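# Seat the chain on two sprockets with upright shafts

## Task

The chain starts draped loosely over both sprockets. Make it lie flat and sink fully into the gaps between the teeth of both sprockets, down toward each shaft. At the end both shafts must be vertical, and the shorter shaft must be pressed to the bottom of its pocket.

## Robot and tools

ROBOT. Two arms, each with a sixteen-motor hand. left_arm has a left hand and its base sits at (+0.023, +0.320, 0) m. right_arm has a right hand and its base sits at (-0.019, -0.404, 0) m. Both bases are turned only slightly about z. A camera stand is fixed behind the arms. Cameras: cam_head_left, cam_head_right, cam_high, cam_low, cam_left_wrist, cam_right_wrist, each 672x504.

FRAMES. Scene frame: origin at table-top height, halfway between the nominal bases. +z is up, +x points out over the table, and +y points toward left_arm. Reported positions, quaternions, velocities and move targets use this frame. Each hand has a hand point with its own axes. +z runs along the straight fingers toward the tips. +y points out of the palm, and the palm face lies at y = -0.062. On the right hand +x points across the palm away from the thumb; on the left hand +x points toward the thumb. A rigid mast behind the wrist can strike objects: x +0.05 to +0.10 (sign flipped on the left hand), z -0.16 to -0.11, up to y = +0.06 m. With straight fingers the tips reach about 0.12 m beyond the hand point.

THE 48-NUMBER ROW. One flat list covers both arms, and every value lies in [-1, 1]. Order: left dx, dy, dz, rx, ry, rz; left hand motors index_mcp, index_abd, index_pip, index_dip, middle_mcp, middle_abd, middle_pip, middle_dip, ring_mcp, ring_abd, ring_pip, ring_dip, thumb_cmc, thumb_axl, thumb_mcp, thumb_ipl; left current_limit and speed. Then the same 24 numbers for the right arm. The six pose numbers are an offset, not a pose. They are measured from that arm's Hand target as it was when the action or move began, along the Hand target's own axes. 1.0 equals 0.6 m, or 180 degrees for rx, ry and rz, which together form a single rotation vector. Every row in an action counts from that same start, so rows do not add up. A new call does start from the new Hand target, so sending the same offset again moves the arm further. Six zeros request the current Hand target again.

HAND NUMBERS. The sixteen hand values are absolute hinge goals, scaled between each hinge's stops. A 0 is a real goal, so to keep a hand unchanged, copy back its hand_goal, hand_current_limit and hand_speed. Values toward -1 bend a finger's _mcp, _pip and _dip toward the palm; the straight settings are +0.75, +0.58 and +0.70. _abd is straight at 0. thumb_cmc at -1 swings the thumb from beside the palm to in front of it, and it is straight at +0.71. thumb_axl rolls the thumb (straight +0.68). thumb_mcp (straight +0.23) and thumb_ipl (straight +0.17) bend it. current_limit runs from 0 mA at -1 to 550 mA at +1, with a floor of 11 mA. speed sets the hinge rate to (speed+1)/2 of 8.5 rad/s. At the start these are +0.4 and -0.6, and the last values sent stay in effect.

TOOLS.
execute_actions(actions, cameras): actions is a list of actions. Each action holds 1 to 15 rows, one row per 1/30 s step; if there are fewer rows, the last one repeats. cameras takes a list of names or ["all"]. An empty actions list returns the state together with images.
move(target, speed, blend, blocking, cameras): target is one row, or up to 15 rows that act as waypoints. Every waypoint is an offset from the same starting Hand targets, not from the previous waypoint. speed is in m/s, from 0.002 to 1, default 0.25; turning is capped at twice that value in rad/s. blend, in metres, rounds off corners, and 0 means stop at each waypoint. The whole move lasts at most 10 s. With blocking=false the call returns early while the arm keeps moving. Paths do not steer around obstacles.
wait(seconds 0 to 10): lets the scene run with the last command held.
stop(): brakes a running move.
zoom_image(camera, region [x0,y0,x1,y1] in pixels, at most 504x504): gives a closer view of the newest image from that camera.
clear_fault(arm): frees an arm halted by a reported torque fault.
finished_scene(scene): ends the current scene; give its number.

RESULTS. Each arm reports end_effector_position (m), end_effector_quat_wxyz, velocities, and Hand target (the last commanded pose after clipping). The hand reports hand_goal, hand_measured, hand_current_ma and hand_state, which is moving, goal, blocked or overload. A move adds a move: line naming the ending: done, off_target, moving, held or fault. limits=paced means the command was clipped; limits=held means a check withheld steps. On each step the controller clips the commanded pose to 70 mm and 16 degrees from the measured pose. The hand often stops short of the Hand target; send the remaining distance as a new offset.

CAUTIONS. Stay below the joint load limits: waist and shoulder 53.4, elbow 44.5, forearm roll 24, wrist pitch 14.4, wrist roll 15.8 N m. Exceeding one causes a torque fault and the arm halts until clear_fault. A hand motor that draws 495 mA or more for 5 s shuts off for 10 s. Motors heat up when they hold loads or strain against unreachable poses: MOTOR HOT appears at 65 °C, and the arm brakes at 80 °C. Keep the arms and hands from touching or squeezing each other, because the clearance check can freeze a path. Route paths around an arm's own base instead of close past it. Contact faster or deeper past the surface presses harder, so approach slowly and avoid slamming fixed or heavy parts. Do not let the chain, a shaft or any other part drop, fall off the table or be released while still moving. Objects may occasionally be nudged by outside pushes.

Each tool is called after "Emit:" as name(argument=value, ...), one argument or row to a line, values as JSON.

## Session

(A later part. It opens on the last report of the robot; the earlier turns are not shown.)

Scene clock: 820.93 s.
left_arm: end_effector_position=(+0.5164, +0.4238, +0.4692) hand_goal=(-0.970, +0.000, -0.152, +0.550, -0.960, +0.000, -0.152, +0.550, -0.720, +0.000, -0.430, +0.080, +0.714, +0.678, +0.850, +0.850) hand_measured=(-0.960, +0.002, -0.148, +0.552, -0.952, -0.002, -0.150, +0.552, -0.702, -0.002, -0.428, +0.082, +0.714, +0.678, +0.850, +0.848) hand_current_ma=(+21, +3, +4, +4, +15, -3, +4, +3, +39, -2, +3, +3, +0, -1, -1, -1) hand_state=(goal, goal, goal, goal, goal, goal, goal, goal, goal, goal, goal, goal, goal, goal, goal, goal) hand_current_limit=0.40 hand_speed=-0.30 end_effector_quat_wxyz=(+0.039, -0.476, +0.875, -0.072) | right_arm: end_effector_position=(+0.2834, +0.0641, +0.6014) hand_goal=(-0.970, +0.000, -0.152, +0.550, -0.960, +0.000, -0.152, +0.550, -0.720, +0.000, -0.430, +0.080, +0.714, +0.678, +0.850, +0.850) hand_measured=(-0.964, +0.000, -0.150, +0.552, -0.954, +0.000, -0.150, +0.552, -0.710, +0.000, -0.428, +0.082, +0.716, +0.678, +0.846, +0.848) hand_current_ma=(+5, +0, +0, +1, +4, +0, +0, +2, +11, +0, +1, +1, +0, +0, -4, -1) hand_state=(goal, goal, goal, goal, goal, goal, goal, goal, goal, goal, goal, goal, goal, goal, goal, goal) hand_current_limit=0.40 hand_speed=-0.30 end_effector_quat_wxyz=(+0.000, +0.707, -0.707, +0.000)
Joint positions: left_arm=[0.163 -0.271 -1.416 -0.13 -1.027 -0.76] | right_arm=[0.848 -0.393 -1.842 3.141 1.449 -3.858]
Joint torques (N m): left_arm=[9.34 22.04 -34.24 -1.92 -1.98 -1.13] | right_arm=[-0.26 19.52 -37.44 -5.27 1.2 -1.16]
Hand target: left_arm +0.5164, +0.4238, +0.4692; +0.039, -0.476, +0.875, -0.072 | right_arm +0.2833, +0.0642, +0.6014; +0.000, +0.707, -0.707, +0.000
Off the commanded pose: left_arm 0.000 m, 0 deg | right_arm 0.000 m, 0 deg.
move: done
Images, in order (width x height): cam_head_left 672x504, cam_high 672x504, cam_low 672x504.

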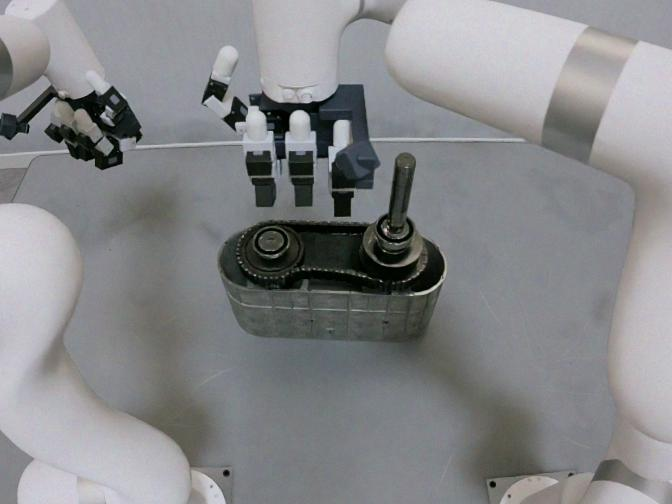

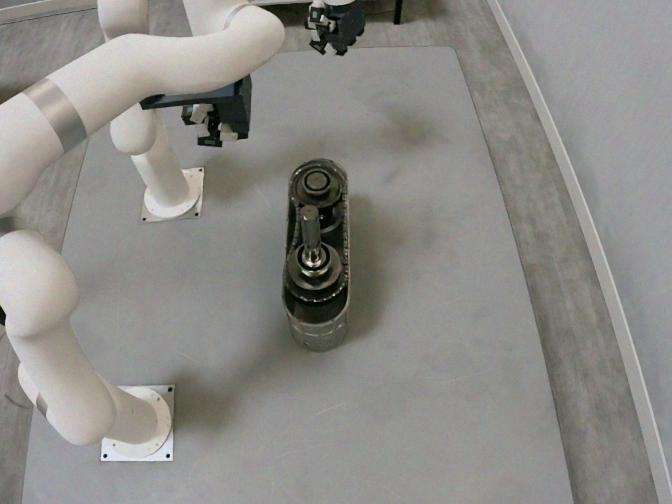

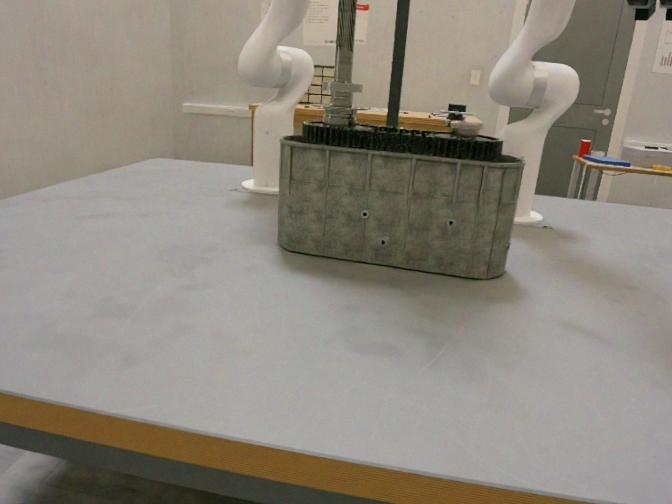

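Emit:
move(
  target=[
    [0,0,0,0,0,0,-0.97,0,-0.153,0.55,-0.96,0,-0.153,0.55,-0.72,0,-0.43,0.08,0.714,0.678,0.85,0.85,0.4,-0.3,-0.093,-0.2278,0.0023,0.165,0.2301,-0.6286,-0.97,0,-0.153,0.55,-0.96,0,-0.153,0.55,-0.72,0,-0.43,0.08,0.714,0.678,0.85,0.85,0.4,-0.3],
    [0,0,0,0,0,0,-0.97,0,-0.153,0.55,-0.96,0,-0.153,0.55,-0.72,0,-0.43,0.08,0.714,0.678,0.85,0.85,0.4,-0.3,-0.108,-0.3695,0.2357,0.165,0.2301,-0.6286,-0.97,0,-0.153,0.55,-0.96,0,-0.153,0.55,-0.72,0,-0.43,0.08,0.714,0.678,0.85,0.85,0.4,-0.3],
  ],
  speed=0.25,
  blend=0.02,
  cameras=["cam_right_wrist"],
)

Emit:
zoom_image(
  camera="cam_right_wrist",
  region=[375, 70, 575, 250],
)

Emit:
zoom_image(
  camera="cam_right_wrist",
  region=[375, 75, 465, 165],
)

Emit:
zoom_image(
  camera="cam_right_wrist",
  region=[375, 155, 465, 245],
)

Emit:
zoom_image(
  camera="cam_right_wrist",
  region=[455, 160, 545, 250],
)

Emit:
zoom_image(
  camera="cam_right_wrist",
  region=[455, 60, 545, 150],
)

Scene clock: 841.63 s.
left_arm: end_effector_position=(+0.5164, +0.4238, +0.4692) hand_goal=(-0.970, +0.000, -0.152, +0.550, -0.960, +0.000, -0.152, +0.550, -0.720, +0.000, -0.430, +0.080, +0.714, +0.678, +0.850, +0.850) hand_measured=(-0.960, +0.002, -0.148, +0.552, -0.952, -0.002, -0.150, +0.552, -0.702, -0.002, -0.428, +0.082, +0.714, +0.678, +0.850, +0.848) hand_current_ma=(+21, +3, +4, +4, +15, -3, +4, +3, +39, -2, +3, +3, +0, -1, -1, -1) hand_state=(goal, goal, goal, goal, goal, goal, goal, goal, goal, goal, goal, goal, goal, goal, goal, goal) hand_current_limit=0.40 hand_speed=-0.30 end_effector_quat_wxyz=(+0.039, -0.476, +0.875, -0.072) | right_arm: end_effector_position=(+0.5049, +0.1291, +0.4600) hand_goal=(-0.970, +0.000, -0.152, +0.550, -0.960, +0.000, -0.152, +0.550, -0.720, +0.000, -0.430, +0.080, +0.714, +0.678, +0.850, +0.850) hand_measured=(-0.964, +0.000, -0.150, +0.552, -0.954, +0.000, -0.150, +0.552, -0.710, +0.000, -0.428, +0.082, +0.716, +0.678, +0.846, +0.848) hand_current_ma=(+5, +0, +0, +1, +4, +0, +0, +2, +11, +0, +1, +1, +0, +0, -4, -1) hand_state=(goal, goal, goal, goal, goal, goal, goal, goal, goal, goal, goal, goal, goal, goal, goal, goal) hand_current_limit=0.40 hand_speed=-0.30 end_effector_quat_wxyz=(+0.059, +0.901, +0.239, +0.358)
Joint positions: left_arm=[0.163 -0.271 -1.416 -0.13 -1.027 -0.76] | right_arm=[1.03 -0.706 -1.83 2.305 0.828 -5.27]
Joint torques (N m): left_arm=[8.1 22.7 -34.35 -1.97 -2.06 -0.97] | right_arm=[-19.58 32.15 -41.18 -6.65 -1.34 0.89]
Hand target: left_arm +0.5164, +0.4238, +0.4692; +0.039, -0.476, +0.875, -0.072 | right_arm +0.5050, +0.1291, +0.4599; +0.059, +0.901, +0.239, +0.358
Off the commanded pose: left_arm 0.000 m, 0 deg | right_arm 0.000 m, 0 deg.
move: done
Images, in order (width x height): cam_right_wrist 672x504.

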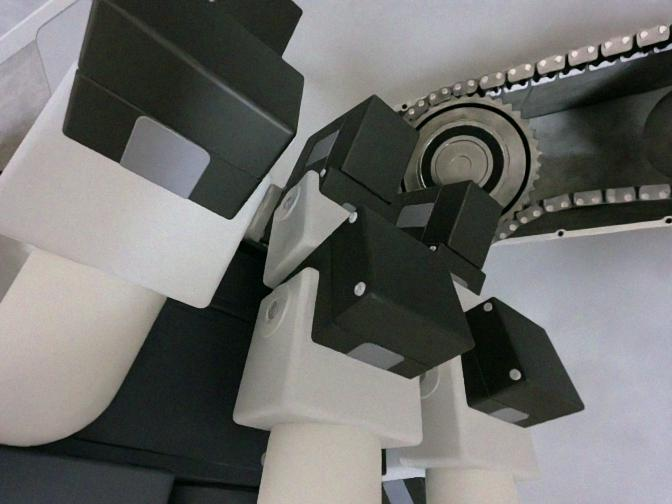

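Scaled by 2.520.

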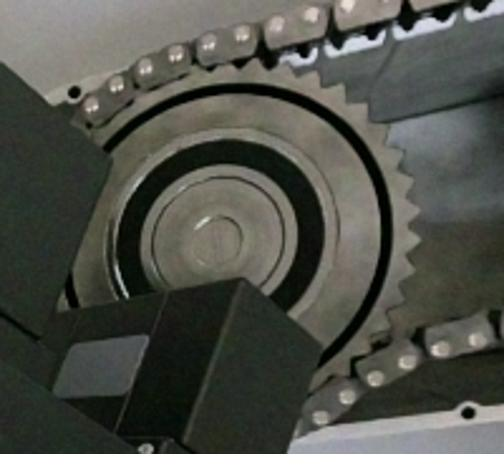

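Scaled by 5.600.

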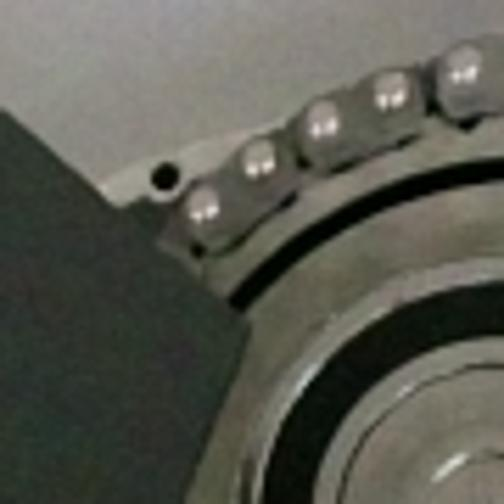

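Scaled by 5.600.

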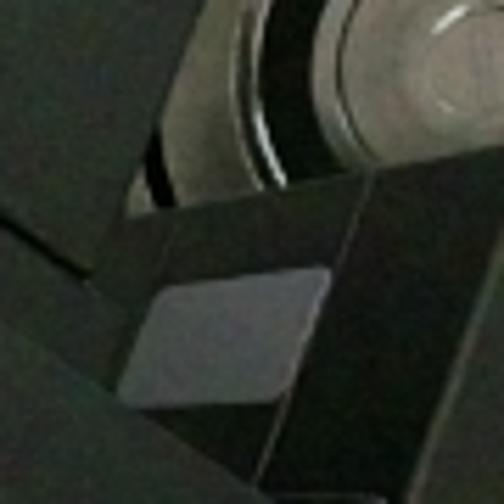

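Scaled by 5.600.

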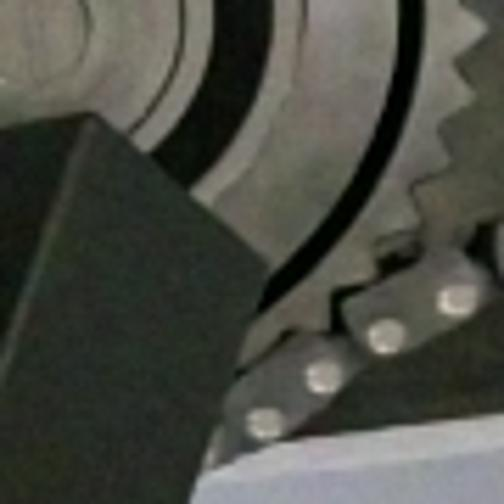

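Scaled by 5.600.

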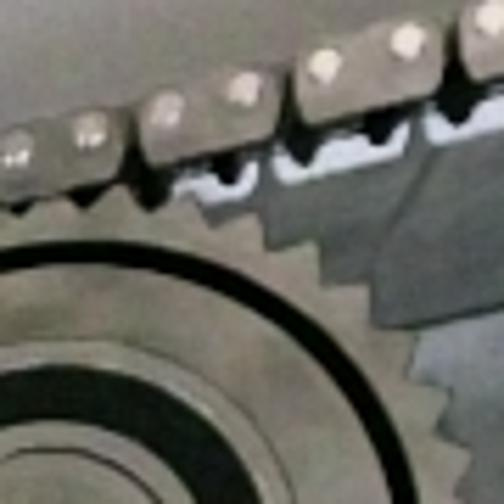

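Emit:
move(
  target=[0,0,0,0,0,0,-0.97,0,-0.153,0.55,-0.96,0,-0.153,0.55,-0.72,0,-0.43,0.08,0.714,0.678,0.85,0.85,0.4,-0.3,0,0,0,0,0,0,0.97,0,0.97,0.97,0.97,0,0.97,0.97,0.97,0,0.97,0.97,0.714,0.678,0.85,0.85,0.4,0],
  speed=0.25,
  cameras=["cam_right_wrist"],
)

Emit:
zoom_image(
  camera="cam_right_wrist",
  region=[375, 70, 575, 250],
)

Emit:
zoom_image(
  camera="cam_right_wrist",
  region=[375, 75, 465, 165],
)

Emit:
zoom_image(
  camera="cam_right_wrist",
  region=[375, 155, 465, 245],
)

Emit:
zoom_image(
  camera="cam_right_wrist",
  region=[455, 160, 545, 250],
)

Emit:
zoom_image(
  camera="cam_right_wrist",
  region=[455, 60, 545, 150],
)

Scene clock: 853.07 s.
left_arm: end_effector_position=(+0.5164, +0.4238, +0.4692) hand_goal=(-0.970, +0.000, -0.152, +0.550, -0.960, +0.000, -0.152, +0.550, -0.720, +0.000, -0.430, +0.080, +0.714, +0.678, +0.850, +0.850) hand_measured=(-0.960, +0.002, -0.148, +0.552, -0.952, -0.002, -0.150, +0.552, -0.702, -0.002, -0.428, +0.082, +0.714, +0.678, +0.850, +0.848) hand_current_ma=(+21, +3, +4, +4, +15, -3, +4, +3, +39, -2, +3, +3, +0, -1, -1, -1) hand_state=(goal, goal, goal, goal, goal, goal, goal, goal, goal, goal, goal, goal, goal, goal, goal, goal) hand_current_limit=0.40 hand_speed=-0.30 end_effector_quat_wxyz=(+0.039, -0.476, +0.875, -0.072) | right_arm: end_effector_position=(+0.5050, +0.1291, +0.4599) hand_goal=(+0.970, +0.000, +0.970, +0.970, +0.970, +0.000, +0.970, +0.970, +0.970, +0.000, +0.970, +0.970, +0.714, +0.678, +0.850, +0.850) hand_measured=(+0.966, +0.000, +0.968, +0.968, +0.966, +0.000, +0.968, +0.968, +0.966, +0.000, +0.966, +0.966, +0.716, +0.678, +0.846, +0.848) hand_current_ma=(-3, +0, -1, -1, -3, +0, -1, -2, -2, +0, -2, -2, +0, +0, -4, -1) hand_state=(goal, goal, goal, goal, goal, goal, goal, goal, goal, goal, goal, goal, goal, goal, goal, goal) hand_current_limit=0.40 hand_speed=0.00 end_effector_quat_wxyz=(+0.059, +0.901, +0.239, +0.358)
Joint positions: left_arm=[0.163 -0.271 -1.416 -0.13 -1.027 -0.76] | right_arm=[1.03 -0.706 -1.831 2.305 0.828 -5.27]
Joint torques (N m): left_arm=[9.7 22.14 -34.02 -1.93 -2.01 -0.92] | right_arm=[-17.04 31.05 -38.79 -5.58 -0.96 0.81]
Hand target: left_arm +0.5164, +0.4238, +0.4692; +0.039, -0.476, +0.875, -0.072 | right_arm +0.5050, +0.1291, +0.4599; +0.059, +0.901, +0.239, +0.358
Off the commanded pose: left_arm 0.000 m, 0 deg | right_arm 0.000 m, 0 deg.
move: done
Images, in order (width x height): cam_right_wrist 672x504.

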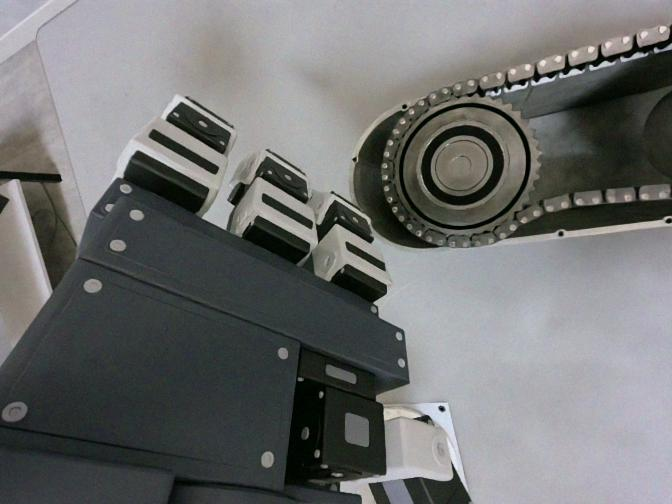

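Scaled by 2.520.

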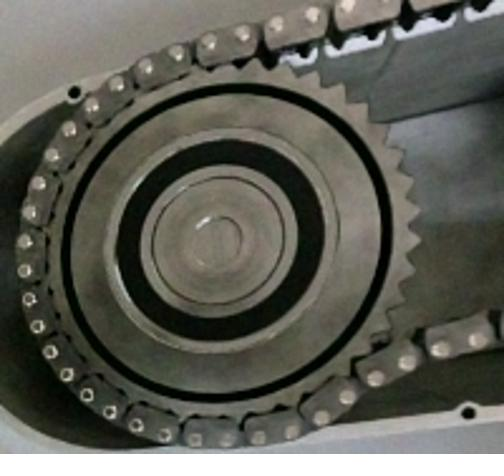

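Scaled by 5.600.

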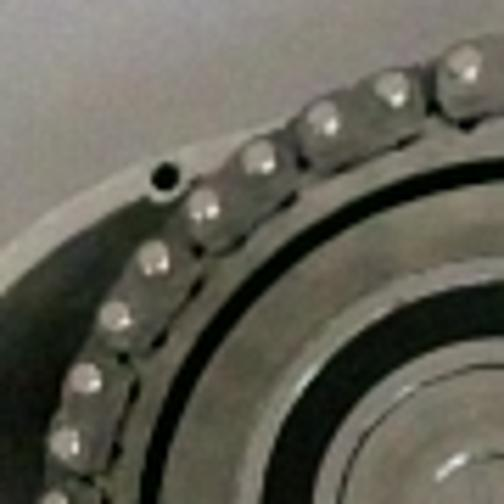

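Scaled by 5.600.

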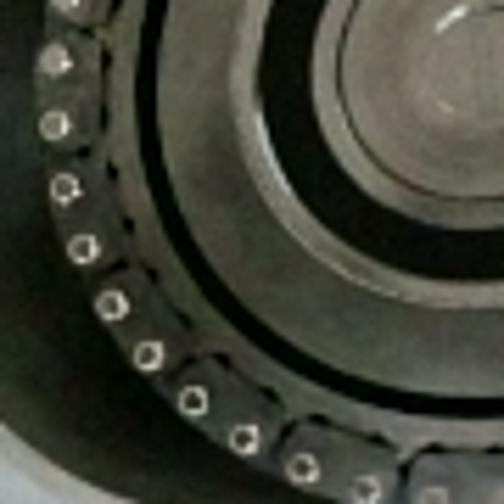

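Scaled by 5.600.

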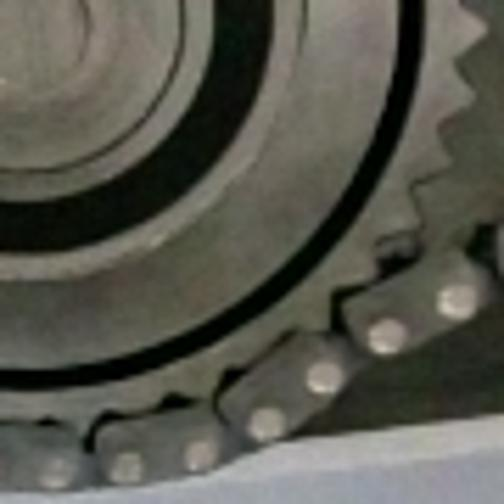

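Scaled by 5.600.

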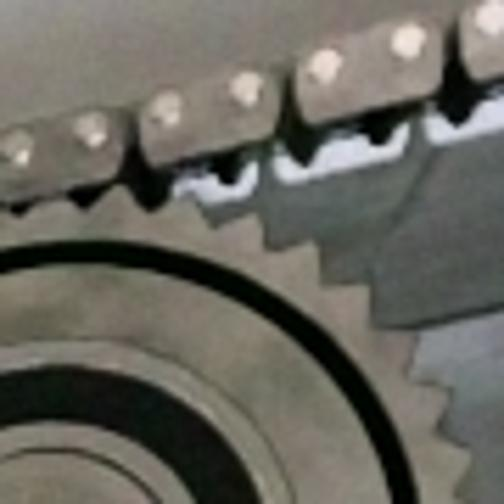

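Emit:
move(
  target=[
    [0,0,0,0,0,0,-0.97,0,-0.153,0.55,-0.96,0,-0.153,0.55,-0.72,0,-0.43,0.08,0.714,0.678,0.85,0.85,0.4,-0.3,0.1435,0.0653,-0.1715,0,0,0,0.97,0,0.97,0.97,0.97,0,0.97,0.97,0.97,0,0.97,0.97,0.714,0.678,0.85,0.85,0.4,0],
    [0,0,0,0,0,0,-0.97,0,-0.153,0.55,-0.96,0,-0.153,0.55,-0.72,0,-0.43,0.08,0.714,0.678,0.85,0.85,0.4,-0.3,-0.0493,0.4012,-0.205,0,0,0,0.97,0,0.97,0.97,0.97,0,0.97,0.97,0.97,0,0.97,0.97,0.714,0.678,0.85,0.85,0.4,0],
  ],
  speed=0.2,
  blend=0.03,
  cameras=["cam_right_wrist"],
)

Emit:
zoom_image(
  camera="cam_right_wrist",
  region=[395, 95, 575, 245],
)

Emit:
zoom_image(
  camera="cam_right_wrist",
  region=[450, 100, 560, 180],
)

Emit:
zoom_image(
  camera="cam_right_wrist",
  region=[450, 170, 560, 250],
)

Scene clock: 882.27 s.
left_arm: end_effector_position=(+0.5164, +0.4238, +0.4692) hand_goal=(-0.970, +0.000, -0.152, +0.550, -0.960, +0.000, -0.152, +0.550, -0.720, +0.000, -0.430, +0.080, +0.714, +0.678, +0.850, +0.850) hand_measured=(-0.960, +0.002, -0.148, +0.552, -0.952, -0.002, -0.150, +0.552, -0.702, -0.002, -0.428, +0.082, +0.714, +0.678, +0.850, +0.848) hand_current_ma=(+21, +3, +4, +4, +15, -3, +4, +3, +39, -2, +3, +3, +0, -1, -1, -1) hand_state=(goal, goal, goal, goal, goal, goal, goal, goal, goal, goal, goal, goal, goal, goal, goal, goal) hand_current_limit=0.40 hand_speed=-0.30 end_effector_quat_wxyz=(+0.039, -0.476, +0.875, -0.072) | right_arm: end_effector_position=(+0.4969, -0.1043, +0.5991) hand_goal=(+0.970, +0.000, +0.970, +0.970, +0.970, +0.000, +0.970, +0.970, +0.970, +0.000, +0.970, +0.970, +0.714, +0.678, +0.850, +0.850) hand_measured=(+0.966, +0.000, +0.968, +0.968, +0.966, +0.000, +0.968, +0.968, +0.966, +0.000, +0.966, +0.966, +0.716, +0.678, +0.846, +0.848) hand_current_ma=(-3, +0, -1, -1, -2, +0, -1, -2, -2, +0, -2, -2, +0, +0, -4, -1) hand_state=(goal, goal, goal, goal, goal, goal, goal, goal, goal, goal, goal, goal, goal, goal, goal, goal) hand_current_limit=0.40 hand_speed=0.00 end_effector_quat_wxyz=(+0.059, +0.901, +0.239, +0.358)
Joint positions: left_arm=[0.163 -0.271 -1.416 -0.13 -1.027 -0.76] | right_arm=[0.809 -0.148 -1.385 2.441 0.765 -5.585]
Joint torques (N m): left_arm=[8.74 22.83 -33.83 -2.12 -2.03 -0.87] | right_arm=[-20.42 30.8 -19.9 2.76 -1.72 -1]
Hand target: left_arm +0.5164, +0.4238, +0.4692; +0.039, -0.476, +0.875, -0.072 | right_arm +0.4969, -0.1044, +0.5991; +0.059, +0.901, +0.239, +0.358
Off the commanded pose: left_arm 0.000 m, 0 deg | right_arm 0.000 m, 0 deg.
move: done
Images, in order (width x height): cam_right_wrist 672x504.

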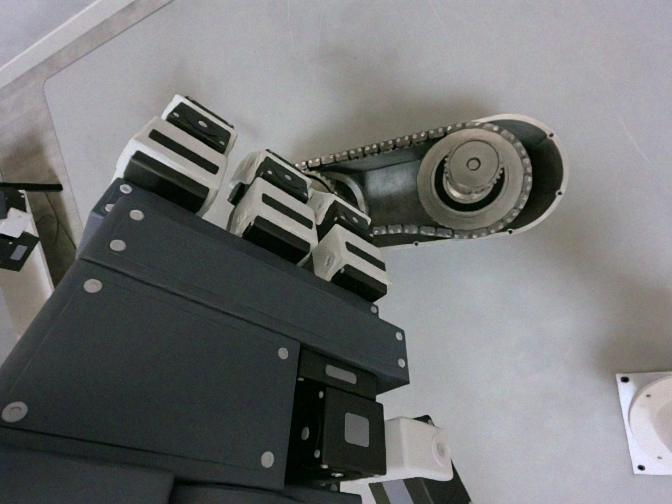

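Scaled by 2.800.

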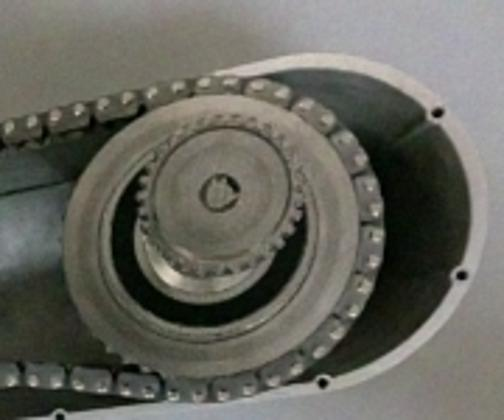

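Scaled by 4.582.

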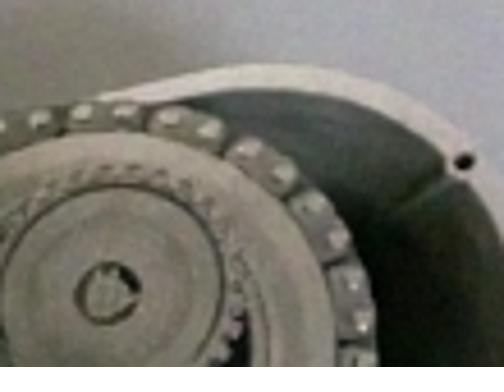

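Scaled by 4.582.

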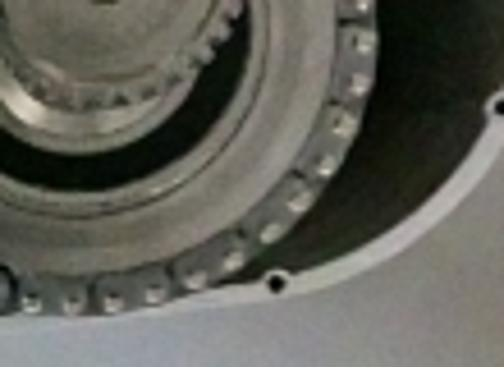

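Emit:
finished_scene(
  scene=2,
)

The scene is finished: the task was done.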